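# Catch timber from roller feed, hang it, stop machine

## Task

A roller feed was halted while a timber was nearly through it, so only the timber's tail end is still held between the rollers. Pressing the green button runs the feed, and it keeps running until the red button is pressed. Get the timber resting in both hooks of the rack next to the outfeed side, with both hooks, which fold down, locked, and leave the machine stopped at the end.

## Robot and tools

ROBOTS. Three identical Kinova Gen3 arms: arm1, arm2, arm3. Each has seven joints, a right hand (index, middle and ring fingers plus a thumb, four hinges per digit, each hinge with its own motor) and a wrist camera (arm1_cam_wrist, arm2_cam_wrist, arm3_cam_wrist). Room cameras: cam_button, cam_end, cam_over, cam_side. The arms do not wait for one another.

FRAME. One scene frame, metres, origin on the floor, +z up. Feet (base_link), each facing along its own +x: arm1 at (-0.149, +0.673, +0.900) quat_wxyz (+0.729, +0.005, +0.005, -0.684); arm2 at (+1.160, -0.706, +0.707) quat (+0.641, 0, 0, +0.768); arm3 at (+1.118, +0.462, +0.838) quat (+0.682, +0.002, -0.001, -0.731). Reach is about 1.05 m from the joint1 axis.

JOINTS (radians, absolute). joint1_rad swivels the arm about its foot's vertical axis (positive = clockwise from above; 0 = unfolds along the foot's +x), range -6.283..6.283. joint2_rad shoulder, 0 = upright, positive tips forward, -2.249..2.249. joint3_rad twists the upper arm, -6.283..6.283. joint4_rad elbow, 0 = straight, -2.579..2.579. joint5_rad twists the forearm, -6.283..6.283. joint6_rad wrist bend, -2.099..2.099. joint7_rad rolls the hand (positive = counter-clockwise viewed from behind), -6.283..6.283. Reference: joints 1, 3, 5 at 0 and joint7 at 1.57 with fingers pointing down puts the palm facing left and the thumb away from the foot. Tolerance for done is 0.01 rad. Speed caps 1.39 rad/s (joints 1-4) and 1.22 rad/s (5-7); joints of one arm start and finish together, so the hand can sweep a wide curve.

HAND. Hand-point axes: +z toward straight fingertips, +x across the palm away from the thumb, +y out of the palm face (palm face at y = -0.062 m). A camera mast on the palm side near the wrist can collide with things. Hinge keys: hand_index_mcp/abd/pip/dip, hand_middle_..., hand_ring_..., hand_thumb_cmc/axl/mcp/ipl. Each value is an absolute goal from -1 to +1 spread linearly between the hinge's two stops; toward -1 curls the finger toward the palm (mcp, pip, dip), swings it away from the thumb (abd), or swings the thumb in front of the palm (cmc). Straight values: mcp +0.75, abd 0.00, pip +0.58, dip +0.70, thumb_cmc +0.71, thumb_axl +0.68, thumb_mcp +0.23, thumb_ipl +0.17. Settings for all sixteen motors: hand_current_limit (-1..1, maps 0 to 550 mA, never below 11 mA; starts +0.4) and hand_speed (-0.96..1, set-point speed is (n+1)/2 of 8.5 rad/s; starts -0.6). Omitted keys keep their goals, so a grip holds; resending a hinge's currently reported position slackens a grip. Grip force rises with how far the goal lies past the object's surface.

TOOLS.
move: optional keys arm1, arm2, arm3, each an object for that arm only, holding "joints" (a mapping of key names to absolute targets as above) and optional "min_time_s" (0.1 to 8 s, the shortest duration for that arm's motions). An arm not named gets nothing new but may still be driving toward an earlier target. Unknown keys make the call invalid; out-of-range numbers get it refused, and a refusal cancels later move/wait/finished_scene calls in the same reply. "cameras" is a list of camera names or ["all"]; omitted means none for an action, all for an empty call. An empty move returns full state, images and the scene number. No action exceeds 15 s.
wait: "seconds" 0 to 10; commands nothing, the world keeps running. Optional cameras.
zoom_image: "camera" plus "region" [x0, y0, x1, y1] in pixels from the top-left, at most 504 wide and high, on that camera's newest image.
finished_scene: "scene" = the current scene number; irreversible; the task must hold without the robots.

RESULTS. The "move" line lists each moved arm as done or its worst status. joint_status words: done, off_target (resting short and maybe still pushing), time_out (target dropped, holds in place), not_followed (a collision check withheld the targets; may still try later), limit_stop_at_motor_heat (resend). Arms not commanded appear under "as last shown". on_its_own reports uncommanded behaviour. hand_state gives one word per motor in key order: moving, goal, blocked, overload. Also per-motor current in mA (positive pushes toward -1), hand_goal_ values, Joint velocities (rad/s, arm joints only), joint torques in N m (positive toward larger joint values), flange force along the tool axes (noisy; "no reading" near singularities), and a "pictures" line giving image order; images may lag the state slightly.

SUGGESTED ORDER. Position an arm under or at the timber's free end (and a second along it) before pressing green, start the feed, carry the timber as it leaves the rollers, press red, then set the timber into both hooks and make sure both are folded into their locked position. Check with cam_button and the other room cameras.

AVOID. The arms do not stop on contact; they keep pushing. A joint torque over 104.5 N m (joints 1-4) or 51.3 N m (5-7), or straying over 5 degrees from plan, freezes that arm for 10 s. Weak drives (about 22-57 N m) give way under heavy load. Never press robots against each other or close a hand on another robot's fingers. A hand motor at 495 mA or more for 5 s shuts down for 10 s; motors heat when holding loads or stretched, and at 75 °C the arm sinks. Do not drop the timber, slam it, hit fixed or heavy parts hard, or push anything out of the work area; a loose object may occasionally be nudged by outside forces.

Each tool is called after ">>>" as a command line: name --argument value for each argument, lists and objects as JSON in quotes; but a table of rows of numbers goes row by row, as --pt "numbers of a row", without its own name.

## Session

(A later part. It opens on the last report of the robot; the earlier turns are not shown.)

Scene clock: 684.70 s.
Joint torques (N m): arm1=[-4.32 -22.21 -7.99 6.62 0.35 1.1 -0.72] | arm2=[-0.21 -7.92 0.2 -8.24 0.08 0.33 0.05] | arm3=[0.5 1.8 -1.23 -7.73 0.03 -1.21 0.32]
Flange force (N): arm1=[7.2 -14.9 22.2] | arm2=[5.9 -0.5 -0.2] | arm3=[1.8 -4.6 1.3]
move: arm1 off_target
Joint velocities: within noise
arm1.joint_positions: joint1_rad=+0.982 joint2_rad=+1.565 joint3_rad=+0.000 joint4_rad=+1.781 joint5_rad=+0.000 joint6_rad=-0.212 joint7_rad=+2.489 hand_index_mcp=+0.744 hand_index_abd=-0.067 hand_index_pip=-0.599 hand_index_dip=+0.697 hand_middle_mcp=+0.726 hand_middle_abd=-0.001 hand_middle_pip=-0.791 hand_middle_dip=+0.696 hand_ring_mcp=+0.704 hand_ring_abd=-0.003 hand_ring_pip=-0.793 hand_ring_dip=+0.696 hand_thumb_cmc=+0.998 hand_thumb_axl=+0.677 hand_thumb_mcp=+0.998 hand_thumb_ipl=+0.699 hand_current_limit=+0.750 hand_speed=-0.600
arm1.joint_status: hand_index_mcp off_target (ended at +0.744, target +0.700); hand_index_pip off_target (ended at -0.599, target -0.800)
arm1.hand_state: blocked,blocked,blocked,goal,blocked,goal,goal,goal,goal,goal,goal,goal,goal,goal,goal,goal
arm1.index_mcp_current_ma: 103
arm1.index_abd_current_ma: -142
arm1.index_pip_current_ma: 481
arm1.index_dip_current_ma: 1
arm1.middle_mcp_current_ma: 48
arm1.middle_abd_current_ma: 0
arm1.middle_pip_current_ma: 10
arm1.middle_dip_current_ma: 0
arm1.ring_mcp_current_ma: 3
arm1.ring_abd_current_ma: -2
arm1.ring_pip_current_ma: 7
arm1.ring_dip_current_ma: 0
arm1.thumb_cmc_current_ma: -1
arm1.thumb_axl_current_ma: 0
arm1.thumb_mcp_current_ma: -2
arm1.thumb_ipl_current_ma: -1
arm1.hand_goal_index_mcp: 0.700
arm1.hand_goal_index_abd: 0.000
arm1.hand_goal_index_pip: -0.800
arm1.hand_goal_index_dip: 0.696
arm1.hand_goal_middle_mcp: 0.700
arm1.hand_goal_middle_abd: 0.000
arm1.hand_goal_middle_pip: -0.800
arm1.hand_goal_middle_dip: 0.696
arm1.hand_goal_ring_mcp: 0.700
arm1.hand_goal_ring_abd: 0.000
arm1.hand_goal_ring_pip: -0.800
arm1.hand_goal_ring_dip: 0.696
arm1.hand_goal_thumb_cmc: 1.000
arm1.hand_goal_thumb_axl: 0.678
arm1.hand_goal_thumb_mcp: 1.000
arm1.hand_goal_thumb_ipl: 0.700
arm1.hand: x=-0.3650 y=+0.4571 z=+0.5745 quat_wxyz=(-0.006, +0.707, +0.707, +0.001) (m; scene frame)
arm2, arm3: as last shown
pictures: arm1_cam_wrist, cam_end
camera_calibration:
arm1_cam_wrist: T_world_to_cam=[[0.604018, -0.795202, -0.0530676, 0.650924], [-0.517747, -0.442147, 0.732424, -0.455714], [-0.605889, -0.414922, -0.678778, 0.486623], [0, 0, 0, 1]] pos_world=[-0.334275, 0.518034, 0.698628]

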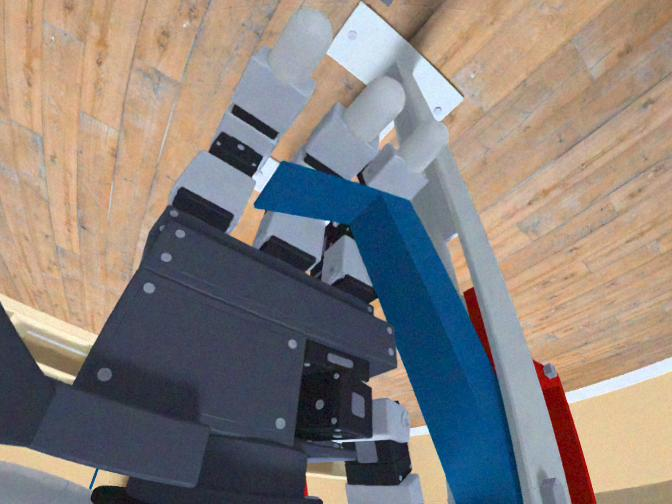

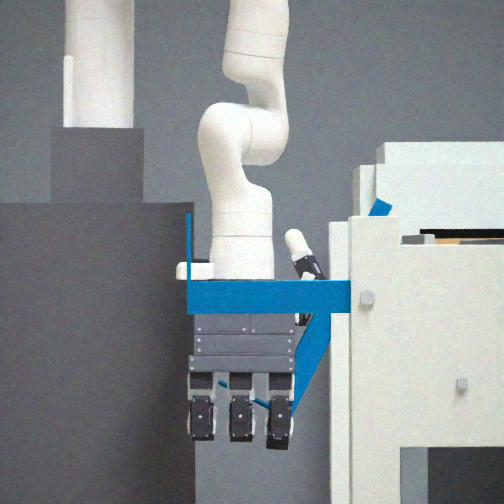

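>>> move --arm1 '{"joints": {"joint1_rad": 1.0336, "joint2_rad": 1.4734, "joint4_rad": 1.9048, "joint6_rad": -0.2446, "joint7_rad": 2.5407}, "min_time_s": 2}' --cameras '["cam_end", "arm1_cam_wrist"]'

Scene clock: 691.83 s.
Joint torques (N m): arm1=[-3.97 -20.06 -7.16 4.98 0.28 0.7 -0.76] | arm2=[-0.31 -7.91 0.31 -8.22 0.09 0.27 0.08] | arm3=[0.53 1.79 -1.12 -7.76 0.08 -1.14 0.3]
Flange force (N): arm1=[9.3 -11.5 13.1] | arm2=[5.8 -0.5 -0.4] | arm3=[1.7 -4.2 1.6]
move: arm1 done
Joint velocities: within noise
arm1.joint_positions: joint1_rad=+1.034 joint2_rad=+1.473 joint3_rad=+0.000 joint4_rad=+1.905 joint5_rad=+0.000 joint6_rad=-0.245 joint7_rad=+2.541 hand_index_mcp=+0.745 hand_index_abd=+0.036 hand_index_pip=-0.765 hand_index_dip=+0.697 hand_middle_mcp=+0.748 hand_middle_abd=-0.027 hand_middle_pip=-0.757 hand_middle_dip=+0.696 hand_ring_mcp=+0.703 hand_ring_abd=-0.003 hand_ring_pip=-0.793 hand_ring_dip=+0.696 hand_thumb_cmc=+0.998 hand_thumb_axl=+0.677 hand_thumb_mcp=+0.998 hand_thumb_ipl=+0.699 hand_current_limit=+0.750 hand_speed=-0.600
arm1.joint_status: all done
arm1.hand_state: blocked,blocked,blocked,goal,blocked,blocked,blocked,goal,goal,goal,goal,goal,goal,goal,goal,goal
arm1.index_mcp_current_ma: 107
arm1.index_abd_current_ma: 60
arm1.index_pip_current_ma: 69
arm1.index_dip_current_ma: 1
arm1.middle_mcp_current_ma: 118
arm1.middle_abd_current_ma: -41
arm1.middle_pip_current_ma: 92
arm1.middle_dip_current_ma: 0
arm1.ring_mcp_current_ma: 3
arm1.ring_abd_current_ma: -2
arm1.ring_pip_current_ma: 7
arm1.ring_dip_current_ma: 0
arm1.thumb_cmc_current_ma: -1
arm1.thumb_axl_current_ma: 0
arm1.thumb_mcp_current_ma: -2
arm1.thumb_ipl_current_ma: -1
arm1.hand_goal_index_mcp: 0.700
arm1.hand_goal_index_abd: 0.000
arm1.hand_goal_index_pip: -0.800
arm1.hand_goal_index_dip: 0.696
arm1.hand_goal_middle_mcp: 0.700
arm1.hand_goal_middle_abd: 0.000
arm1.hand_goal_middle_pip: -0.800
arm1.hand_goal_middle_dip: 0.696
arm1.hand_goal_ring_mcp: 0.700
arm1.hand_goal_ring_abd: 0.000
arm1.hand_goal_ring_pip: -0.800
arm1.hand_goal_ring_dip: 0.696
arm1.hand_goal_thumb_cmc: 1.000
arm1.hand_goal_thumb_axl: 0.678
arm1.hand_goal_thumb_mcp: 1.000
arm1.hand_goal_thumb_ipl: 0.700
arm1.on_its_own: hand_index_pip moved -0.166 toward your old target -0.800
arm1.hand: x=-0.3651 y=+0.4791 z=+0.6155 quat_wxyz=(-0.006, +0.707, +0.707, +0.001) (m; scene frame)
arm2: as last shown
arm3.joint_positions: joint1_rad=+0.103 joint2_rad=-0.471 joint3_rad=-0.133 joint4_rad=+1.346 joint5_rad=+0.040 joint6_rad=+1.916 joint7_rad=+1.503 hand_index_mcp=+0.753 hand_index_abd=+0.000 hand_index_pip=+0.577 hand_index_dip=+0.696 hand_middle_mcp=+0.753 hand_middle_abd=+0.000 hand_middle_pip=+0.577 hand_middle_dip=+0.696 hand_ring_mcp=+0.753 hand_ring_abd=+0.000 hand_ring_pip=+0.577 hand_ring_dip=+0.696 hand_thumb_cmc=+0.714 hand_thumb_axl=+0.677 hand_thumb_mcp=+0.224 hand_thumb_ipl=+0.168 hand_current_limit=+0.400 hand_speed=-0.600
arm3.joint_status: not commanded
arm3.hand_state: goal,goal,goal,goal,goal,goal,goal,goal,goal,goal,goal,goal,goal,goal,goal,goal
arm3.index_mcp_current_ma: -1
arm3.index_abd_current_ma: 0
arm3.index_pip_current_ma: 0
arm3.index_dip_current_ma: 0
arm3.middle_mcp_current_ma: -1
arm3.middle_abd_current_ma: 0
arm3.middle_pip_current_ma: 0
arm3.middle_dip_current_ma: 0
arm3.ring_mcp_current_ma: -1
arm3.ring_abd_current_ma: 0
arm3.ring_pip_current_ma: 0
arm3.ring_dip_current_ma: 0
arm3.thumb_cmc_current_ma: 0
arm3.thumb_axl_current_ma: -1
arm3.thumb_mcp_current_ma: -2
arm3.thumb_ipl_current_ma: 0
arm3.hand_goal_index_mcp: 0.754
arm3.hand_goal_index_abd: 0.000
arm3.hand_goal_index_pip: 0.576
arm3.hand_goal_index_dip: 0.696
arm3.hand_goal_middle_mcp: 0.754
arm3.hand_goal_middle_abd: 0.000
arm3.hand_goal_middle_pip: 0.576
arm3.hand_goal_middle_dip: 0.696
arm3.hand_goal_ring_mcp: 0.754
arm3.hand_goal_ring_abd: 0.000
arm3.hand_goal_ring_pip: 0.576
arm3.hand_goal_ring_dip: 0.696
arm3.hand_goal_thumb_cmc: 0.714
arm3.hand_goal_thumb_axl: 0.678
arm3.hand_goal_thumb_mcp: 0.226
arm3.hand_goal_thumb_ipl: 0.168
arm3.hand: x=+1.1706 y=+0.2766 z=+1.4187 quat_wxyz=(+0.091, +0.740, +0.648, -0.153) (m; scene frame)
pictures: arm1_cam_wrist, cam_end
camera_calibration:
arm1_cam_wrist: T_world_to_cam=[[0.604026, -0.795167, -0.0534973, 0.670815], [-0.517389, -0.442306, 0.73258, -0.475969], [-0.606186, -0.414819, -0.678575, 0.523235], [0, 0, 0, 1]] pos_world=[-0.334273, 0.539934, 0.739626]

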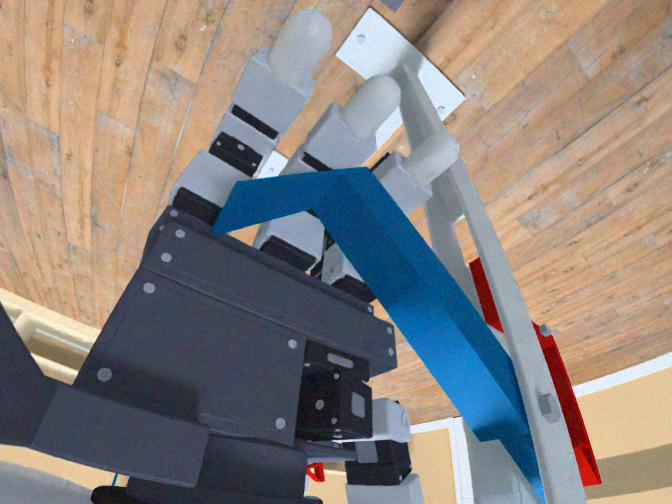

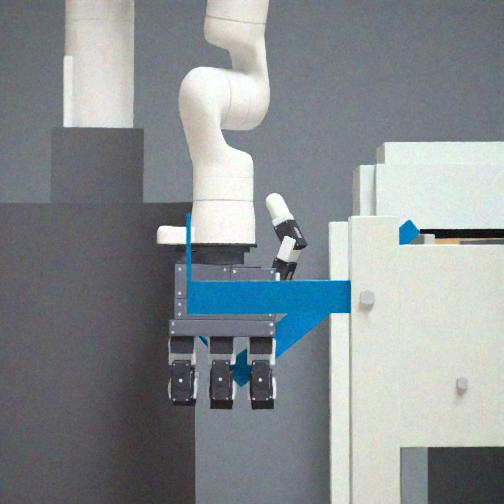

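>>> move --arm1 '{"joints": {"joint1_rad": 1.0811, "joint2_rad": 1.4257, "joint4_rad": 1.9752, "joint6_rad": -0.2673, "joint7_rad": 2.5882}, "min_time_s": 1.5}' --cameras '["cam_end"]'

>>> move --arm1 '{"joints": {"joint1_rad": 1.1212, "joint2_rad": 1.3648, "joint4_rad": 2.0435, "joint6_rad": -0.2747, "joint7_rad": 2.6283}, "min_time_s": 1.5}' --cameras '["cam_end"]'

Scene clock: 710.93 s.
Joint torques (N m): arm1=[-0.91 -13.15 -3.16 12.35 0.24 3.76 -0.54] | arm2=[-0.18 -7.9 0.3 -8.31 0.05 0.28 0.05] | arm3=[0.56 1.82 -1.17 -7.77 0.06 -1.12 0.31]
Flange force (N): arm1=[-4.4 -18.0 12.4] | arm2=[6.1 -0.4 -0.2] | arm3=[1.9 -4.4 1.8]
move: arm1 done
Joint velocities: within noise
arm1.joint_positions: joint1_rad=+1.081 joint2_rad=+1.426 joint3_rad=+0.000 joint4_rad=+1.975 joint5_rad=+0.000 joint6_rad=-0.267 joint7_rad=+2.588 hand_index_mcp=+0.754 hand_index_abd=+0.082 hand_index_pip=-0.736 hand_index_dip=+0.697 hand_middle_mcp=+0.749 hand_middle_abd=-0.042 hand_middle_pip=-0.740 hand_middle_dip=+0.696 hand_ring_mcp=+0.703 hand_ring_abd=-0.003 hand_ring_pip=-0.793 hand_ring_dip=+0.696 hand_thumb_cmc=+0.998 hand_thumb_axl=+0.677 hand_thumb_mcp=+0.998 hand_thumb_ipl=+0.699 hand_current_limit=+0.750 hand_speed=-0.600
arm1.joint_status: all done
arm1.hand_state: blocked,blocked,blocked,goal,blocked,blocked,blocked,goal,goal,goal,goal,goal,goal,goal,goal,goal
arm1.index_mcp_current_ma: 138
arm1.index_abd_current_ma: 188
arm1.index_pip_current_ma: 162
arm1.index_dip_current_ma: 1
arm1.middle_mcp_current_ma: 121
arm1.middle_abd_current_ma: -74
arm1.middle_pip_current_ma: 146
arm1.middle_dip_current_ma: 0
arm1.ring_mcp_current_ma: 3
arm1.ring_abd_current_ma: -2
arm1.ring_pip_current_ma: 7
arm1.ring_dip_current_ma: 0
arm1.thumb_cmc_current_ma: -1
arm1.thumb_axl_current_ma: 0
arm1.thumb_mcp_current_ma: -2
arm1.thumb_ipl_current_ma: -1
arm1.hand_goal_index_mcp: 0.700
arm1.hand_goal_index_abd: 0.000
arm1.hand_goal_index_pip: -0.800
arm1.hand_goal_index_dip: 0.696
arm1.hand_goal_middle_mcp: 0.700
arm1.hand_goal_middle_abd: 0.000
arm1.hand_goal_middle_pip: -0.800
arm1.hand_goal_middle_dip: 0.696
arm1.hand_goal_ring_mcp: 0.700
arm1.hand_goal_ring_abd: 0.000
arm1.hand_goal_ring_pip: -0.800
arm1.hand_goal_ring_dip: 0.696
arm1.hand_goal_thumb_cmc: 1.000
arm1.hand_goal_thumb_axl: 0.678
arm1.hand_goal_thumb_mcp: 1.000
arm1.hand_goal_thumb_ipl: 0.700
arm1.hand: x=-0.3651 y=+0.4981 z=+0.6375 quat_wxyz=(-0.006, +0.707, +0.707, +0.001) (m; scene frame)
arm2.joint_positions: joint1_rad=-0.501 joint2_rad=+0.107 joint3_rad=+0.000 joint4_rad=+1.743 joint5_rad=+0.000 joint6_rad=+1.292 joint7_rad=+1.413 hand_index_mcp=+0.753 hand_index_abd=+0.000 hand_index_pip=+0.577 hand_index_dip=+0.696 hand_middle_mcp=+0.753 hand_middle_abd=+0.000 hand_middle_pip=-0.893 hand_middle_dip=-0.697 hand_ring_mcp=+0.753 hand_ring_abd=+0.000 hand_ring_pip=-0.894 hand_ring_dip=-0.697 hand_thumb_cmc=+0.714 hand_thumb_axl=+0.677 hand_thumb_mcp=+0.223 hand_thumb_ipl=+0.168 hand_current_limit=+0.400 hand_speed=-0.600
arm2.joint_status: not commanded
arm2.hand_state: goal,goal,goal,goal,goal,goal,goal,goal,goal,goal,goal,goal,goal,goal,goal,goal
arm2.index_mcp_current_ma: 0
arm2.index_abd_current_ma: 0
arm2.index_pip_current_ma: 0
arm2.index_dip_current_ma: 0
arm2.middle_mcp_current_ma: 0
arm2.middle_abd_current_ma: 0
arm2.middle_pip_current_ma: 1
arm2.middle_dip_current_ma: 0
arm2.ring_mcp_current_ma: 0
arm2.ring_abd_current_ma: 0
arm2.ring_pip_current_ma: 1
arm2.ring_dip_current_ma: 0
arm2.thumb_cmc_current_ma: 0
arm2.thumb_axl_current_ma: 0
arm2.thumb_mcp_current_ma: 0
arm2.thumb_ipl_current_ma: 0
arm2.hand_goal_index_mcp: 0.754
arm2.hand_goal_index_abd: 0.000
arm2.hand_goal_index_pip: 0.576
arm2.hand_goal_index_dip: 0.696
arm2.hand_goal_middle_mcp: 0.754
arm2.hand_goal_middle_abd: 0.000
arm2.hand_goal_middle_pip: -0.900
arm2.hand_goal_middle_dip: -0.700
arm2.hand_goal_ring_mcp: 0.754
arm2.hand_goal_ring_abd: 0.000
arm2.hand_goal_ring_pip: -0.900
arm2.hand_goal_ring_dip: -0.700
arm2.hand_goal_thumb_cmc: 0.714
arm2.hand_goal_thumb_axl: 0.678
arm2.hand_goal_thumb_mcp: 0.226
arm2.hand_goal_thumb_ipl: 0.168
arm2.hand: x=+0.8758 y=-0.4431 z=+1.0222 quat_wxyz=(+0.000, -0.866, +0.500, +0.000) (m; scene frame)
arm3: as last shown
pictures: cam_end

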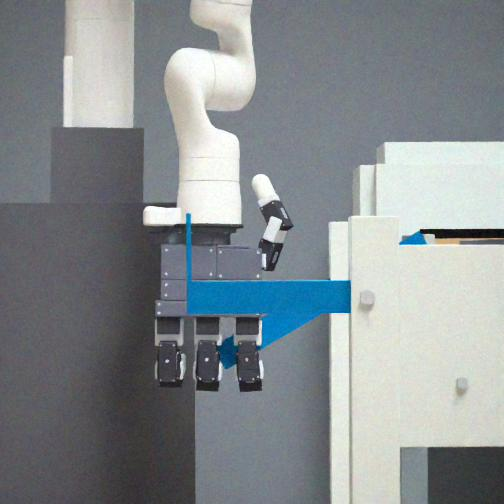

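Scene clock: 712.87 s.
Joint torques (N m): arm1=[2.21 -11.32 1.27 16.83 0.04 5.44 -0.23] | arm2=[-0.17 -7.94 0.32 -8.25 0.04 0.29 0.02] | arm3=[0.47 1.84 -1.12 -7.71 0.03 -1.08 0.32]
Flange force (N): arm1=[-15.8 -20.3 16.8] | arm2=[5.9 -0.4 -0.3] | arm3=[1.7 -4.2 1.6]
move: arm1 done
Joint velocities: within noise
arm1.joint_positions: joint1_rad=+1.121 joint2_rad=+1.365 joint3_rad=+0.000 joint4_rad=+2.043 joint5_rad=+0.000 joint6_rad=-0.275 joint7_rad=+2.628 hand_index_mcp=+0.795 hand_index_abd=+0.228 hand_index_pip=-0.568 hand_index_dip=+0.697 hand_middle_mcp=+0.752 hand_middle_abd=-0.060 hand_middle_pip=-0.730 hand_middle_dip=+0.696 hand_ring_mcp=+0.703 hand_ring_abd=-0.003 hand_ring_pip=-0.793 hand_ring_dip=+0.696 hand_thumb_cmc=+0.998 hand_thumb_axl=+0.677 hand_thumb_mcp=+0.998 hand_thumb_ipl=+0.699 hand_current_limit=+0.750 hand_speed=-0.600
arm1.joint_status: all done
arm1.hand_state: blocked,blocked,blocked,goal,blocked,blocked,blocked,goal,goal,goal,goal,goal,goal,goal,goal,goal
arm1.index_mcp_current_ma: 306
arm1.index_abd_current_ma: 481
arm1.index_pip_current_ma: 481
arm1.index_dip_current_ma: 1
arm1.middle_mcp_current_ma: 131
arm1.middle_abd_current_ma: -123
arm1.middle_pip_current_ma: 184
arm1.middle_dip_current_ma: 0
arm1.ring_mcp_current_ma: 3
arm1.ring_abd_current_ma: -2
arm1.ring_pip_current_ma: 7
arm1.ring_dip_current_ma: 0
arm1.thumb_cmc_current_ma: -1
arm1.thumb_axl_current_ma: 0
arm1.thumb_mcp_current_ma: -2
arm1.thumb_ipl_current_ma: -1
arm1.hand_goal_index_mcp: 0.700
arm1.hand_goal_index_abd: 0.000
arm1.hand_goal_index_pip: -0.800
arm1.hand_goal_index_dip: 0.696
arm1.hand_goal_middle_mcp: 0.700
arm1.hand_goal_middle_abd: 0.000
arm1.hand_goal_middle_pip: -0.800
arm1.hand_goal_middle_dip: 0.696
arm1.hand_goal_ring_mcp: 0.700
arm1.hand_goal_ring_abd: 0.000
arm1.hand_goal_ring_pip: -0.800
arm1.hand_goal_ring_dip: 0.696
arm1.hand_goal_thumb_cmc: 1.000
arm1.hand_goal_thumb_axl: 0.678
arm1.hand_goal_thumb_mcp: 1.000
arm1.hand_goal_thumb_ipl: 0.700
arm1.hand: x=-0.3653 y=+0.5132 z=+0.6635 quat_wxyz=(-0.006, +0.707, +0.707, +0.001) (m; scene frame)
arm2, arm3: as last shown
pictures: cam_end

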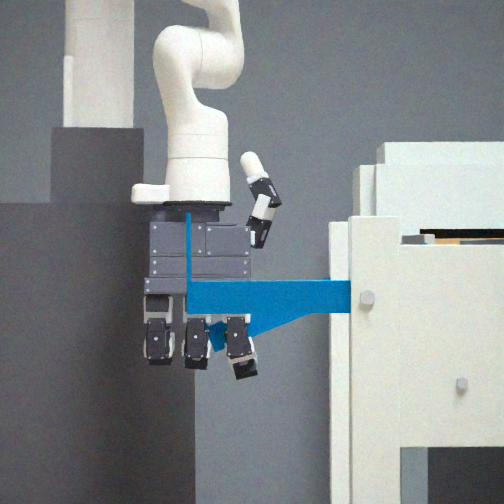

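>>> move --arm1 '{"joints": {"joint1_rad": 1.0336, "joint2_rad": 1.4734, "joint4_rad": 1.9048, "joint6_rad": -0.2446, "joint7_rad": 2.5407}, "min_time_s": 1.5}' --cameras '["cam_end"]'

>>> move --arm1 '{"joints": {"joint1_rad": 0.9574, "joint2_rad": 1.4165, "joint4_rad": 1.8927, "joint6_rad": -0.1756, "joint7_rad": 2.4645}, "min_time_s": 1.5}' --cameras '["cam_end", "arm1_cam_wrist"]'

Scene clock: 733.33 s.
Joint torques (N m): arm1=[-3.6 -18.22 -5.66 4.02 0.32 0.48 -0.47] | arm2=[-0.21 -7.99 0.34 -8.17 0.13 0.24 0.03] | arm3=[0.55 1.75 -1.2 -7.72 0.02 -1.05 0.24]
Flange force (N): arm1=[8.1 -9.7 6.4] | arm2=[5.5 -0.4 -0.6] | arm3=[1.6 -4.7 1.7]
move: arm1 done
Joint velocities: within noise
arm1.joint_positions: joint1_rad=+1.034 joint2_rad=+1.473 joint3_rad=+0.000 joint4_rad=+1.905 joint5_rad=+0.000 joint6_rad=-0.245 joint7_rad=+2.541 hand_index_mcp=+0.743 hand_index_abd=+0.020 hand_index_pip=-0.767 hand_index_dip=+0.697 hand_middle_mcp=+0.749 hand_middle_abd=-0.026 hand_middle_pip=-0.757 hand_middle_dip=+0.696 hand_ring_mcp=+0.703 hand_ring_abd=-0.003 hand_ring_pip=-0.793 hand_ring_dip=+0.696 hand_thumb_cmc=+0.998 hand_thumb_axl=+0.677 hand_thumb_mcp=+0.998 hand_thumb_ipl=+0.699 hand_current_limit=+0.750 hand_speed=-0.600
arm1.joint_status: all done
arm1.hand_state: blocked,blocked,blocked,goal,blocked,blocked,blocked,goal,goal,goal,goal,goal,goal,goal,goal,goal
arm1.index_mcp_current_ma: 102
arm1.index_abd_current_ma: 27
arm1.index_pip_current_ma: 62
arm1.index_dip_current_ma: 1
arm1.middle_mcp_current_ma: 121
arm1.middle_abd_current_ma: -38
arm1.middle_pip_current_ma: 92
arm1.middle_dip_current_ma: 0
arm1.ring_mcp_current_ma: 3
arm1.ring_abd_current_ma: -2
arm1.ring_pip_current_ma: 7
arm1.ring_dip_current_ma: 0
arm1.thumb_cmc_current_ma: -1
arm1.thumb_axl_current_ma: 0
arm1.thumb_mcp_current_ma: -2
arm1.thumb_ipl_current_ma: -1
arm1.hand_goal_index_mcp: 0.700
arm1.hand_goal_index_abd: 0.000
arm1.hand_goal_index_pip: -0.800
arm1.hand_goal_index_dip: 0.696
arm1.hand_goal_middle_mcp: 0.700
arm1.hand_goal_middle_abd: 0.000
arm1.hand_goal_middle_pip: -0.800
arm1.hand_goal_middle_dip: 0.696
arm1.hand_goal_ring_mcp: 0.700
arm1.hand_goal_ring_abd: 0.000
arm1.hand_goal_ring_pip: -0.800
arm1.hand_goal_ring_dip: 0.696
arm1.hand_goal_thumb_cmc: 1.000
arm1.hand_goal_thumb_axl: 0.678
arm1.hand_goal_thumb_mcp: 1.000
arm1.hand_goal_thumb_ipl: 0.700
arm1.on_its_own: hand_index_mcp moved -0.051 toward your old target +0.700; hand_index_pip moved -0.199 toward your old target -0.800
arm1.hand: x=-0.3651 y=+0.4790 z=+0.6155 quat_wxyz=(-0.006, +0.707, +0.707, +0.001) (m; scene frame)
arm2, arm3: as last shown
pictures: cam_end

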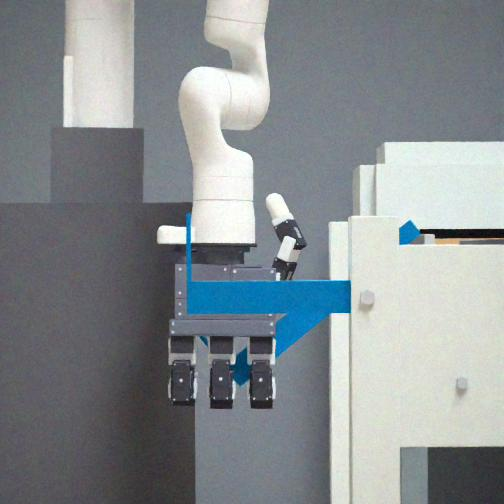

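Scene clock: 735.33 s.
Joint torques (N m): arm1=[-13.26 -29.26 -21.92 2.09 0.97 -0.25 -1.23] | arm2=[-0.33 -7.92 0.23 -8.25 0.07 0.29 0.04] | arm3=[0.51 1.72 -1.22 -7.7 0.05 -1.14 0.3]
Flange force (N): arm1=[32.3 -23.0 29.3] | arm2=[5.9 -0.7 -0.3] | arm3=[1.5 -4.6 1.3]
move: arm1 done
TORQUE WARNING: arm1's joint3_rad reached its warning level (56.7 N m). A warning alone does not stop the arm.
Joint velocities: within noise
arm1.joint_positions: joint1_rad=+0.957 joint2_rad=+1.417 joint3_rad=+0.000 joint4_rad=+1.893 joint5_rad=+0.000 joint6_rad=-0.176 joint7_rad=+2.464 hand_index_mcp=+0.732 hand_index_abd=+0.024 hand_index_pip=-0.769 hand_index_dip=+0.697 hand_middle_mcp=+0.995 hand_middle_abd=-0.028 hand_middle_pip=-0.228 hand_middle_dip=+0.691 hand_ring_mcp=+0.757 hand_ring_abd=-0.086 hand_ring_pip=-0.742 hand_ring_dip=+0.696 hand_thumb_cmc=+0.999 hand_thumb_axl=+0.678 hand_thumb_mcp=+0.998 hand_thumb_ipl=+0.699 hand_current_limit=+0.750 hand_speed=-0.600
arm1.joint_status: all done
arm1.hand_state: blocked,blocked,blocked,goal,blocked,blocked,blocked,goal,blocked,blocked,blocked,goal,goal,goal,goal,goal
arm1.index_mcp_current_ma: 66
arm1.index_abd_current_ma: 34
arm1.index_pip_current_ma: 57
arm1.index_dip_current_ma: 1
arm1.middle_mcp_current_ma: 481
arm1.middle_abd_current_ma: -42
arm1.middle_pip_current_ma: 481
arm1.middle_dip_current_ma: -4
arm1.ring_mcp_current_ma: 148
arm1.ring_abd_current_ma: -203
arm1.ring_pip_current_ma: 141
arm1.ring_dip_current_ma: 0
arm1.thumb_cmc_current_ma: -1
arm1.thumb_axl_current_ma: 0
arm1.thumb_mcp_current_ma: -1
arm1.thumb_ipl_current_ma: -1
arm1.hand_goal_index_mcp: 0.700
arm1.hand_goal_index_abd: 0.000
arm1.hand_goal_index_pip: -0.800
arm1.hand_goal_index_dip: 0.696
arm1.hand_goal_middle_mcp: 0.700
arm1.hand_goal_middle_abd: 0.000
arm1.hand_goal_middle_pip: -0.800
arm1.hand_goal_middle_dip: 0.696
arm1.hand_goal_ring_mcp: 0.700
arm1.hand_goal_ring_abd: 0.000
arm1.hand_goal_ring_pip: -0.800
arm1.hand_goal_ring_dip: 0.696
arm1.hand_goal_thumb_cmc: 1.000
arm1.hand_goal_thumb_axl: 0.678
arm1.hand_goal_thumb_mcp: 1.000
arm1.hand_goal_thumb_ipl: 0.700
arm1.hand: x=-0.3651 y=+0.4450 z=+0.6345 quat_wxyz=(-0.006, +0.707, +0.707, +0.001) (m; scene frame)
arm2, arm3: as last shown
pictures: arm1_cam_wrist, cam_end
camera_calibration:
arm1_cam_wrist: T_world_to_cam=[[0.604007, -0.795212, -0.0530398, 0.644467], [-0.517618, -0.442022, 0.73259, -0.505155], [-0.606009, -0.415036, -0.6786, 0.522213], [0, 0, 0, 1]] pos_world=[-0.334274, 0.505935, 0.758627]

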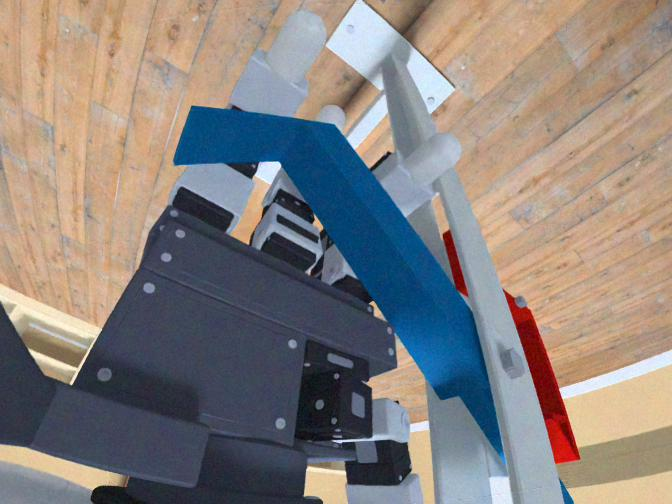

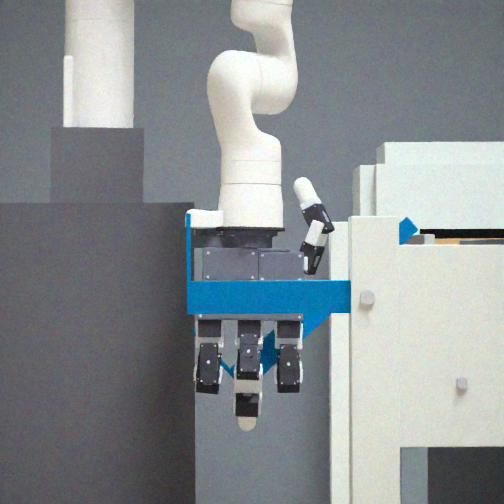

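>>> move --arm1 '{"joints": {"joint1_rad": 0.9779, "joint2_rad": 1.5048, "joint4_rad": 1.8354, "joint6_rad": -0.2066, "joint7_rad": 2.485}, "min_time_s": 1.5}' --cameras '["cam_end"]'

>>> move --arm1 '{"joints": {"joint1_rad": 1.0016, "joint2_rad": 1.4098, "joint4_rad": 1.934, "joint6_rad": -0.2102, "joint7_rad": 2.5087}, "min_time_s": 1.5}' --cameras '["cam_end"]'

Scene clock: 765.93 s.
Joint torques (N m): arm1=[-8.58 -0.04 -10.19 18.97 2.24 7.83 1.31] | arm2=[-0.23 -7.97 0.25 -8.17 0.07 0.21 0.09] | arm3=[0.49 1.9 -1.18 -7.75 0.02 -1.06 0.31]
Flange force (N): arm1=[-1.3 -38.5 -2.9] | arm2=[5.6 -0.4 -0.7] | arm3=[2.0 -4.4 1.9]
move: arm1 done
Joint velocities: within noise
arm1.joint_positions: joint1_rad=+0.978 joint2_rad=+1.505 joint3_rad=+0.000 joint4_rad=+1.835 joint5_rad=+0.000 joint6_rad=-0.207 joint7_rad=+2.485 hand_index_mcp=+0.706 hand_index_abd=+0.003 hand_index_pip=-0.792 hand_index_dip=+0.697 hand_middle_mcp=+0.863 hand_middle_abd=-0.006 hand_middle_pip=-0.732 hand_middle_dip=+0.694 hand_ring_mcp=+0.705 hand_ring_abd=-0.004 hand_ring_pip=-0.793 hand_ring_dip=+0.696 hand_thumb_cmc=+0.999 hand_thumb_axl=+0.678 hand_thumb_mcp=+0.998 hand_thumb_ipl=+0.699 hand_current_limit=+0.750 hand_speed=-0.600
arm1.joint_status: all done
arm1.hand_state: goal,goal,goal,goal,blocked,goal,blocked,goal,goal,goal,goal,goal,goal,goal,goal,goal
arm1.index_mcp_current_ma: 6
arm1.index_abd_current_ma: 2
arm1.index_pip_current_ma: 8
arm1.index_dip_current_ma: 1
arm1.middle_mcp_current_ma: 481
arm1.middle_abd_current_ma: -4
arm1.middle_pip_current_ma: 176
arm1.middle_dip_current_ma: -2
arm1.ring_mcp_current_ma: 5
arm1.ring_abd_current_ma: -2
arm1.ring_pip_current_ma: 8
arm1.ring_dip_current_ma: 0
arm1.thumb_cmc_current_ma: -1
arm1.thumb_axl_current_ma: 0
arm1.thumb_mcp_current_ma: -1
arm1.thumb_ipl_current_ma: -1
arm1.hand_goal_index_mcp: 0.700
arm1.hand_goal_index_abd: 0.000
arm1.hand_goal_index_pip: -0.800
arm1.hand_goal_index_dip: 0.696
arm1.hand_goal_middle_mcp: 0.700
arm1.hand_goal_middle_abd: 0.000
arm1.hand_goal_middle_pip: -0.800
arm1.hand_goal_middle_dip: 0.696
arm1.hand_goal_ring_mcp: 0.700
arm1.hand_goal_ring_abd: 0.000
arm1.hand_goal_ring_pip: -0.800
arm1.hand_goal_ring_dip: 0.696
arm1.hand_goal_thumb_cmc: 1.000
arm1.hand_goal_thumb_axl: 0.678
arm1.hand_goal_thumb_mcp: 1.000
arm1.hand_goal_thumb_ipl: 0.700
arm1.on_its_own: hand_index_mcp moved -0.026 to your old target +0.700; hand_index_pip moved -0.023 to your old target -0.800
arm1.hand: x=-0.3650 y=+0.4550 z=+0.5995 quat_wxyz=(-0.006, +0.707, +0.707, +0.001) (m; scene frame)
arm2, arm3: as last shown
pictures: cam_end

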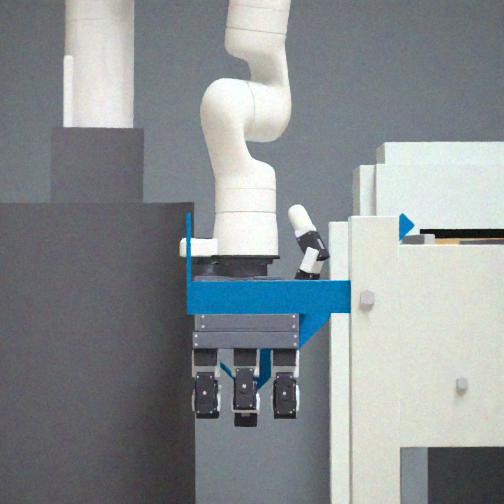

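Scene clock: 767.77 s.
Joint torques (N m): arm1=[-0.04 -9.37 -0.78 12.31 -0.4 4.66 -0.6] | arm2=[-0.24 -7.9 0.31 -8.26 0.09 0.28 0.05] | arm3=[0.62 1.79 -1.24 -7.7 0.05 -1.14 0.31]
Flange force (N): arm1=[-8.3 -17.0 2.9] | arm2=[6.0 -0.5 -0.3] | arm3=[1.7 -4.7 1.4]
move: arm1 done
Joint velocities: within noise
arm1.joint_positions: joint1_rad=+1.002 joint2_rad=+1.410 joint3_rad=+0.000 joint4_rad=+1.934 joint5_rad=+0.000 joint6_rad=-0.210 joint7_rad=+2.509 hand_index_mcp=+0.704 hand_index_abd=+0.003 hand_index_pip=-0.793 hand_index_dip=+0.697 hand_middle_mcp=+0.739 hand_middle_abd=+0.017 hand_middle_pip=-0.762 hand_middle_dip=+0.695 hand_ring_mcp=+0.724 hand_ring_abd=-0.003 hand_ring_pip=-0.793 hand_ring_dip=+0.696 hand_thumb_cmc=+0.999 hand_thumb_axl=+0.678 hand_thumb_mcp=+0.998 hand_thumb_ipl=+0.699 hand_current_limit=+0.750 hand_speed=-0.600
arm1.joint_status: all done
arm1.hand_state: goal,goal,goal,goal,blocked,goal,blocked,goal,blocked,goal,goal,goal,goal,goal,goal,goal
arm1.index_mcp_current_ma: 3
arm1.index_abd_current_ma: 2
arm1.index_pip_current_ma: 8
arm1.index_dip_current_ma: 1
arm1.middle_mcp_current_ma: 88
arm1.middle_abd_current_ma: 21
arm1.middle_pip_current_ma: 79
arm1.middle_dip_current_ma: 0
arm1.ring_mcp_current_ma: 45
arm1.ring_abd_current_ma: -2
arm1.ring_pip_current_ma: 7
arm1.ring_dip_current_ma: 0
arm1.thumb_cmc_current_ma: -1
arm1.thumb_axl_current_ma: 0
arm1.thumb_mcp_current_ma: -1
arm1.thumb_ipl_current_ma: -1
arm1.hand_goal_index_mcp: 0.700
arm1.hand_goal_index_abd: 0.000
arm1.hand_goal_index_pip: -0.800
arm1.hand_goal_index_dip: 0.696
arm1.hand_goal_middle_mcp: 0.700
arm1.hand_goal_middle_abd: 0.000
arm1.hand_goal_middle_pip: -0.800
arm1.hand_goal_middle_dip: 0.696
arm1.hand_goal_ring_mcp: 0.700
arm1.hand_goal_ring_abd: 0.000
arm1.hand_goal_ring_pip: -0.800
arm1.hand_goal_ring_dip: 0.696
arm1.hand_goal_thumb_cmc: 1.000
arm1.hand_goal_thumb_axl: 0.678
arm1.hand_goal_thumb_mcp: 1.000
arm1.hand_goal_thumb_ipl: 0.700
arm1.hand: x=-0.3650 y=+0.4650 z=+0.6395 quat_wxyz=(-0.006, +0.707, +0.707, +0.001) (m; scene frame)
arm2, arm3: as last shown
pictures: cam_end

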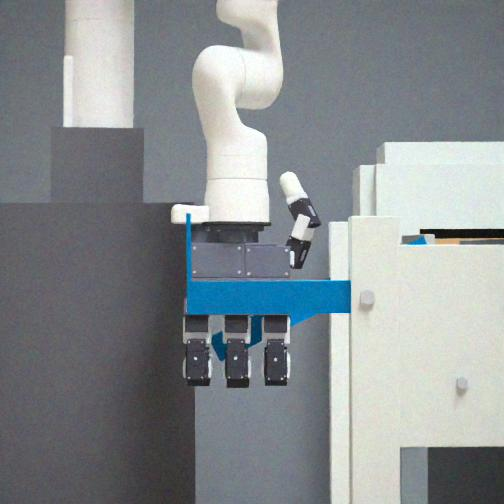

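>>> move --arm1 '{"joints": {"joint1_rad": 1.0261, "joint2_rad": 1.3373, "joint4_rad": 2.0047, "joint6_rad": -0.2084, "joint7_rad": 2.5332}, "min_time_s": 1.5}' --cameras '["cam_end"]'

>>> move --arm1 '{"joints": {"joint1_rad": 1.0391, "joint2_rad": 1.2605, "joint4_rad": 2.062, "joint6_rad": -0.1889, "joint7_rad": 2.5462}, "min_time_s": 1.5}' --cameras '["cam_end", "arm1_cam_wrist"]'

Scene clock: 777.43 s.
Joint torques (N m): arm1=[7.34 -4.95 4.15 38.83 -0.57 14.61 -0.86] | arm2=[-0.17 -7.96 0.39 -8.23 0.09 0.33 0.03] | arm3=[0.53 1.74 -1.23 -7.72 -0.05 -1.15 0.28]
Flange force (N): arm1=[-47.5 -44.2 45.9] | arm2=[5.8 -0.3 -0.2] | arm3=[1.6 -4.8 1.4]
move: arm1 done
Joint velocities: within noise
arm1.joint_positions: joint1_rad=+1.026 joint2_rad=+1.337 joint3_rad=+0.000 joint4_rad=+2.005 joint5_rad=+0.000 joint6_rad=-0.208 joint7_rad=+2.533 hand_index_mcp=+0.749 hand_index_abd=+0.004 hand_index_pip=-0.793 hand_index_dip=+0.697 hand_middle_mcp=+0.768 hand_middle_abd=+0.088 hand_middle_pip=-0.701 hand_middle_dip=+0.695 hand_ring_mcp=+0.752 hand_ring_abd=-0.127 hand_ring_pip=-0.755 hand_ring_dip=+0.697 hand_thumb_cmc=+0.999 hand_thumb_axl=+0.678 hand_thumb_mcp=+0.998 hand_thumb_ipl=+0.699 hand_current_limit=+0.750 hand_speed=-0.600
arm1.joint_status: all done
arm1.hand_state: blocked,goal,goal,goal,blocked,blocked,blocked,goal,blocked,blocked,blocked,goal,goal,goal,goal,goal
arm1.index_mcp_current_ma: 119
arm1.index_abd_current_ma: 3
arm1.index_pip_current_ma: 7
arm1.index_dip_current_ma: 1
arm1.middle_mcp_current_ma: 193
arm1.middle_abd_current_ma: 210
arm1.middle_pip_current_ma: 296
arm1.middle_dip_current_ma: 0
arm1.ring_mcp_current_ma: 133
arm1.ring_abd_current_ma: -349
arm1.ring_pip_current_ma: 100
arm1.ring_dip_current_ma: 0
arm1.thumb_cmc_current_ma: -1
arm1.thumb_axl_current_ma: 0
arm1.thumb_mcp_current_ma: -1
arm1.thumb_ipl_current_ma: -1
arm1.hand_goal_index_mcp: 0.700
arm1.hand_goal_index_abd: 0.000
arm1.hand_goal_index_pip: -0.800
arm1.hand_goal_index_dip: 0.696
arm1.hand_goal_middle_mcp: 0.700
arm1.hand_goal_middle_abd: 0.000
arm1.hand_goal_middle_pip: -0.800
arm1.hand_goal_middle_dip: 0.696
arm1.hand_goal_ring_mcp: 0.700
arm1.hand_goal_ring_abd: 0.000
arm1.hand_goal_ring_pip: -0.800
arm1.hand_goal_ring_dip: 0.696
arm1.hand_goal_thumb_cmc: 1.000
arm1.hand_goal_thumb_axl: 0.678
arm1.hand_goal_thumb_mcp: 1.000
arm1.hand_goal_thumb_ipl: 0.700
arm1.hand: x=-0.3651 y=+0.4750 z=+0.6695 quat_wxyz=(-0.006, +0.707, +0.707, +0.001) (m; scene frame)
arm2, arm3: as last shown
pictures: cam_end

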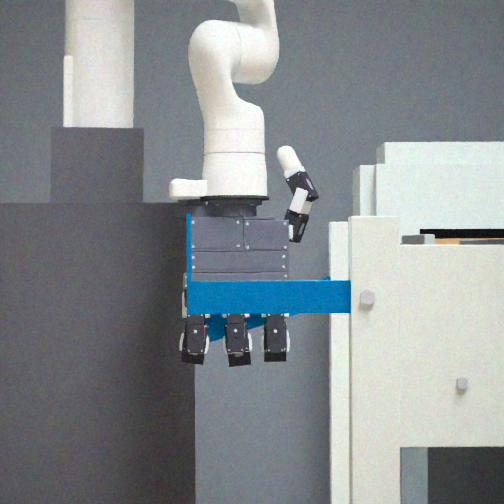

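Scene clock: 779.37 s.
Joint torques (N m): arm1=[32.62 -16.36 42.14 46.32 -1.71 17.06 1.6] | arm2=[-0.22 -8.01 0.34 -8.17 0.02 0.23 0.04] | arm3=[0.52 1.73 -1.1 -7.83 0.03 -1.13 0.34]
Flange force (N): arm1=[-117.2 -9.0 87.2] | arm2=[5.5 -0.4 -0.6] | arm3=[1.7 -4.1 1.9]
move: arm1 done
Joint velocities: within noise
arm1.joint_positions: joint1_rad=+1.039 joint2_rad=+1.261 joint3_rad=+0.000 joint4_rad=+2.056 joint5_rad=+0.000 joint6_rad=-0.189 joint7_rad=+2.546 hand_index_mcp=+0.800 hand_index_abd=+0.111 hand_index_pip=-0.659 hand_index_dip=+0.697 hand_middle_mcp=+0.920 hand_middle_abd=+0.095 hand_middle_pip=-0.506 hand_middle_dip=+0.695 hand_ring_mcp=+0.754 hand_ring_abd=-0.807 hand_ring_pip=-0.702 hand_ring_dip=+0.696 hand_thumb_cmc=+0.999 hand_thumb_axl=+0.678 hand_thumb_mcp=+0.998 hand_thumb_ipl=+0.699 hand_current_limit=+0.750 hand_speed=-0.600
arm1.joint_status: all done
arm1.hand_state: blocked,blocked,blocked,goal,blocked,blocked,blocked,goal,blocked,blocked,blocked,goal,goal,goal,goal,goal
arm1.index_mcp_current_ma: 329
arm1.index_abd_current_ma: 291
arm1.index_pip_current_ma: 481
arm1.index_dip_current_ma: 1
arm1.middle_mcp_current_ma: 481
arm1.middle_abd_current_ma: 232
arm1.middle_pip_current_ma: 481
arm1.middle_dip_current_ma: 0
arm1.ring_mcp_current_ma: 140
arm1.ring_abd_current_ma: -481
arm1.ring_pip_current_ma: 292
arm1.ring_dip_current_ma: 0
arm1.thumb_cmc_current_ma: -1
arm1.thumb_axl_current_ma: 0
arm1.thumb_mcp_current_ma: -1
arm1.thumb_ipl_current_ma: -1
arm1.hand_goal_index_mcp: 0.700
arm1.hand_goal_index_abd: 0.000
arm1.hand_goal_index_pip: -0.800
arm1.hand_goal_index_dip: 0.696
arm1.hand_goal_middle_mcp: 0.700
arm1.hand_goal_middle_abd: 0.000
arm1.hand_goal_middle_pip: -0.800
arm1.hand_goal_middle_dip: 0.696
arm1.hand_goal_ring_mcp: 0.700
arm1.hand_goal_ring_abd: 0.000
arm1.hand_goal_ring_pip: -0.800
arm1.hand_goal_ring_dip: 0.696
arm1.hand_goal_thumb_cmc: 1.000
arm1.hand_goal_thumb_axl: 0.678
arm1.hand_goal_thumb_mcp: 1.000
arm1.hand_goal_thumb_ipl: 0.700
arm1.hand: x=-0.3681 y=+0.4778 z=+0.6988 quat_wxyz=(-0.007, +0.707, +0.707, -0.002) (m; scene frame)
arm2: as last shown
arm3.joint_positions: joint1_rad=+0.103 joint2_rad=-0.471 joint3_rad=-0.133 joint4_rad=+1.346 joint5_rad=+0.040 joint6_rad=+1.916 joint7_rad=+1.503 hand_index_mcp=+0.753 hand_index_abd=+0.000 hand_index_pip=+0.577 hand_index_dip=+0.696 hand_middle_mcp=+0.753 hand_middle_abd=+0.000 hand_middle_pip=+0.577 hand_middle_dip=+0.696 hand_ring_mcp=+0.753 hand_ring_abd=+0.000 hand_ring_pip=+0.577 hand_ring_dip=+0.696 hand_thumb_cmc=+0.714 hand_thumb_axl=+0.677 hand_thumb_mcp=+0.224 hand_thumb_ipl=+0.168 hand_current_limit=+0.400 hand_speed=-0.600
arm3.joint_status: not commanded
arm3.hand_state: goal,goal,goal,goal,goal,goal,goal,goal,goal,goal,goal,goal,goal,goal,goal,goal
arm3.index_mcp_current_ma: -1
arm3.index_abd_current_ma: 0
arm3.index_pip_current_ma: 0
arm3.index_dip_current_ma: 0
arm3.middle_mcp_current_ma: -1
arm3.middle_abd_current_ma: 0
arm3.middle_pip_current_ma: 0
arm3.middle_dip_current_ma: 0
arm3.ring_mcp_current_ma: -1
arm3.ring_abd_current_ma: 0
arm3.ring_pip_current_ma: 0
arm3.ring_dip_current_ma: 0
arm3.thumb_cmc_current_ma: 0
arm3.thumb_axl_current_ma: -1
arm3.thumb_mcp_current_ma: -2
arm3.thumb_ipl_current_ma: 0
arm3.hand_goal_index_mcp: 0.754
arm3.hand_goal_index_abd: 0.000
arm3.hand_goal_index_pip: 0.576
arm3.hand_goal_index_dip: 0.696
arm3.hand_goal_middle_mcp: 0.754
arm3.hand_goal_middle_abd: 0.000
arm3.hand_goal_middle_pip: 0.576
arm3.hand_goal_middle_dip: 0.696
arm3.hand_goal_ring_mcp: 0.754
arm3.hand_goal_ring_abd: 0.000
arm3.hand_goal_ring_pip: 0.576
arm3.hand_goal_ring_dip: 0.696
arm3.hand_goal_thumb_cmc: 0.714
arm3.hand_goal_thumb_axl: 0.678
arm3.hand_goal_thumb_mcp: 0.226
arm3.hand_goal_thumb_ipl: 0.168
arm3.hand: x=+1.1706 y=+0.2766 z=+1.4187 quat_wxyz=(+0.091, +0.740, +0.648, -0.153) (m; scene frame)
pictures: arm1_cam_wrist, cam_end
camera_calibration:
arm1_cam_wrist: T_world_to_cam=[[0.603931, -0.795244, -0.0534314, 0.676024], [-0.51379, -0.439684, 0.73668, -0.541928], [-0.609333, -0.417451, -0.674127, 0.574479], [0, 0, 0, 1]] pos_world=[-0.33666, 0.539144, 0.822621]

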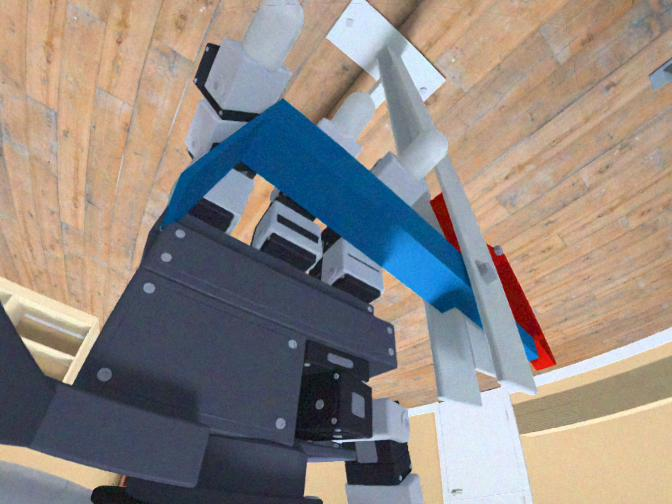

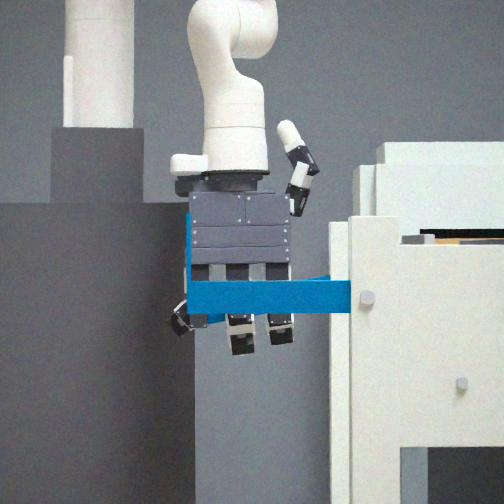

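>>> move --arm1 '{"joints": {"joint1_rad": 1.0261, "joint2_rad": 1.3373, "joint4_rad": 2.0047, "joint6_rad": -0.2084, "joint7_rad": 2.5332}, "min_time_s": 1.5}' --cameras '["cam_end", "arm1_cam_wrist"]'

>>> zoom_image --camera "arm1_cam_wrist" --region '[370, 160, 600, 420]'

>>> zoom_image --camera "cam_end" --region '[150, 200, 430, 400]'

Scene clock: 789.67 s.
Joint torques (N m): arm1=[-0.18 -0.08 -1.35 23.95 0.23 10.11 0] | arm2=[-0.23 -7.99 0.31 -8.16 0.03 0.23 0.1] | arm3=[0.5 1.76 -1.1 -7.69 0.05 -1.14 0.35]
Flange force (N): arm1=[-19.1 -33.8 3.4] | arm2=[5.5 -0.2 -0.7] | arm3=[1.5 -4.0 1.3]
move: arm1 done
Joint velocities: within noise
arm1.joint_positions: joint1_rad=+1.026 joint2_rad=+1.337 joint3_rad=+0.000 joint4_rad=+2.005 joint5_rad=+0.000 joint6_rad=-0.208 joint7_rad=+2.533 hand_index_mcp=+0.756 hand_index_abd=+0.001 hand_index_pip=-0.792 hand_index_dip=+0.697 hand_middle_mcp=+0.920 hand_middle_abd=+0.092 hand_middle_pip=-0.629 hand_middle_dip=+0.695 hand_ring_mcp=+0.754 hand_ring_abd=-0.118 hand_ring_pip=-0.727 hand_ring_dip=+0.696 hand_thumb_cmc=+0.999 hand_thumb_axl=+0.678 hand_thumb_mcp=+0.998 hand_thumb_ipl=+0.699 hand_current_limit=+0.750 hand_speed=-0.600
arm1.joint_status: all done
arm1.hand_state: blocked,goal,goal,goal,blocked,blocked,blocked,goal,blocked,blocked,blocked,goal,goal,goal,goal,goal
arm1.index_mcp_current_ma: 146
arm1.index_abd_current_ma: 0
arm1.index_pip_current_ma: 8
arm1.index_dip_current_ma: 1
arm1.middle_mcp_current_ma: 481
arm1.middle_abd_current_ma: 222
arm1.middle_pip_current_ma: 481
arm1.middle_dip_current_ma: 0
arm1.ring_mcp_current_ma: 138
arm1.ring_abd_current_ma: -315
arm1.ring_pip_current_ma: 195
arm1.ring_dip_current_ma: 0
arm1.thumb_cmc_current_ma: -1
arm1.thumb_axl_current_ma: 0
arm1.thumb_mcp_current_ma: -1
arm1.thumb_ipl_current_ma: -1
arm1.hand_goal_index_mcp: 0.700
arm1.hand_goal_index_abd: 0.000
arm1.hand_goal_index_pip: -0.800
arm1.hand_goal_index_dip: 0.696
arm1.hand_goal_middle_mcp: 0.700
arm1.hand_goal_middle_abd: 0.000
arm1.hand_goal_middle_pip: -0.800
arm1.hand_goal_middle_dip: 0.696
arm1.hand_goal_ring_mcp: 0.700
arm1.hand_goal_ring_abd: 0.000
arm1.hand_goal_ring_pip: -0.800
arm1.hand_goal_ring_dip: 0.696
arm1.hand_goal_thumb_cmc: 1.000
arm1.hand_goal_thumb_axl: 0.678
arm1.hand_goal_thumb_mcp: 1.000
arm1.hand_goal_thumb_ipl: 0.700
arm1.hand: x=-0.3651 y=+0.4750 z=+0.6695 quat_wxyz=(-0.006, +0.707, +0.707, +0.001) (m; scene frame)
arm2.joint_positions: joint1_rad=-0.501 joint2_rad=+0.107 joint3_rad=+0.000 joint4_rad=+1.743 joint5_rad=+0.000 joint6_rad=+1.292 joint7_rad=+1.413 hand_index_mcp=+0.753 hand_index_abd=+0.000 hand_index_pip=+0.577 hand_index_dip=+0.696 hand_middle_mcp=+0.753 hand_middle_abd=+0.000 hand_middle_pip=-0.893 hand_middle_dip=-0.697 hand_ring_mcp=+0.753 hand_ring_abd=+0.000 hand_ring_pip=-0.894 hand_ring_dip=-0.697 hand_thumb_cmc=+0.714 hand_thumb_axl=+0.677 hand_thumb_mcp=+0.223 hand_thumb_ipl=+0.168 hand_current_limit=+0.400 hand_speed=-0.600
arm2.joint_status: not commanded
arm2.hand_state: goal,goal,goal,goal,goal,goal,goal,goal,goal,goal,goal,goal,goal,goal,goal,goal
arm2.index_mcp_current_ma: 0
arm2.index_abd_current_ma: 0
arm2.index_pip_current_ma: 0
arm2.index_dip_current_ma: 0
arm2.middle_mcp_current_ma: 0
arm2.middle_abd_current_ma: 0
arm2.middle_pip_current_ma: 1
arm2.middle_dip_current_ma: 0
arm2.ring_mcp_current_ma: 0
arm2.ring_abd_current_ma: 0
arm2.ring_pip_current_ma: 1
arm2.ring_dip_current_ma: 0
arm2.thumb_cmc_current_ma: 0
arm2.thumb_axl_current_ma: 0
arm2.thumb_mcp_current_ma: 0
arm2.thumb_ipl_current_ma: 0
arm2.hand_goal_index_mcp: 0.754
arm2.hand_goal_index_abd: 0.000
arm2.hand_goal_index_pip: 0.576
arm2.hand_goal_index_dip: 0.696
arm2.hand_goal_middle_mcp: 0.754
arm2.hand_goal_middle_abd: 0.000
arm2.hand_goal_middle_pip: -0.900
arm2.hand_goal_middle_dip: -0.700
arm2.hand_goal_ring_mcp: 0.754
arm2.hand_goal_ring_abd: 0.000
arm2.hand_goal_ring_pip: -0.900
arm2.hand_goal_ring_dip: -0.700
arm2.hand_goal_thumb_cmc: 0.714
arm2.hand_goal_thumb_axl: 0.678
arm2.hand_goal_thumb_mcp: 0.226
arm2.hand_goal_thumb_ipl: 0.168
arm2.hand: x=+0.8758 y=-0.4431 z=+1.0222 quat_wxyz=(+0.000, -0.866, +0.500, +0.000) (m; scene frame)
arm3: as last shown
pictures: arm1_cam_wrist, cam_end
camera_calibration:
arm1_cam_wrist: T_world_to_cam=[[0.604067, -0.795147, -0.0533399, 0.670402], [-0.517445, -0.442242, 0.73258, -0.51735], [-0.606097, -0.414927, -0.678588, 0.558317], [0, 0, 0, 1]] pos_world=[-0.334274, 0.535934, 0.793627]

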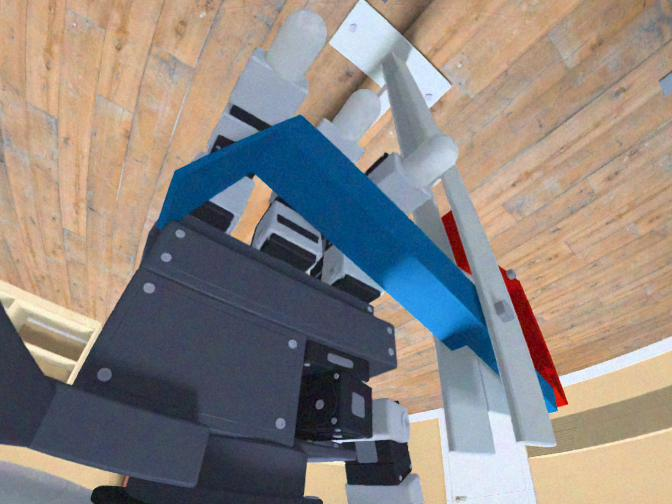

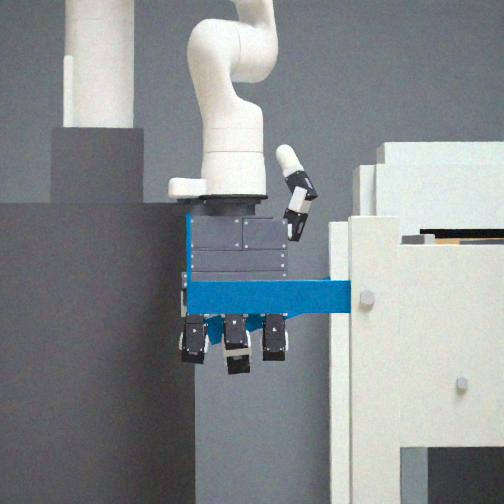

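Scaled by 1.938 from the camera's 672x504 image, which has a finer 960x720 frame.

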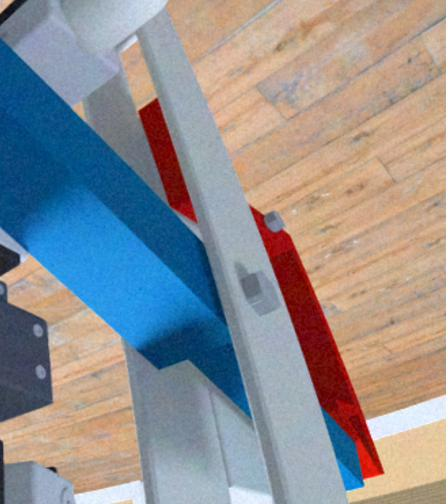

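Scaled by 1.800 from the camera's 504x504 image, which has a finer 720x720 frame.

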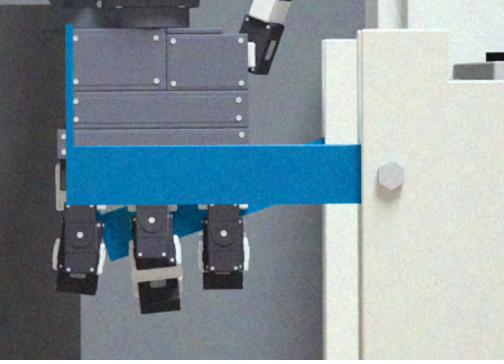

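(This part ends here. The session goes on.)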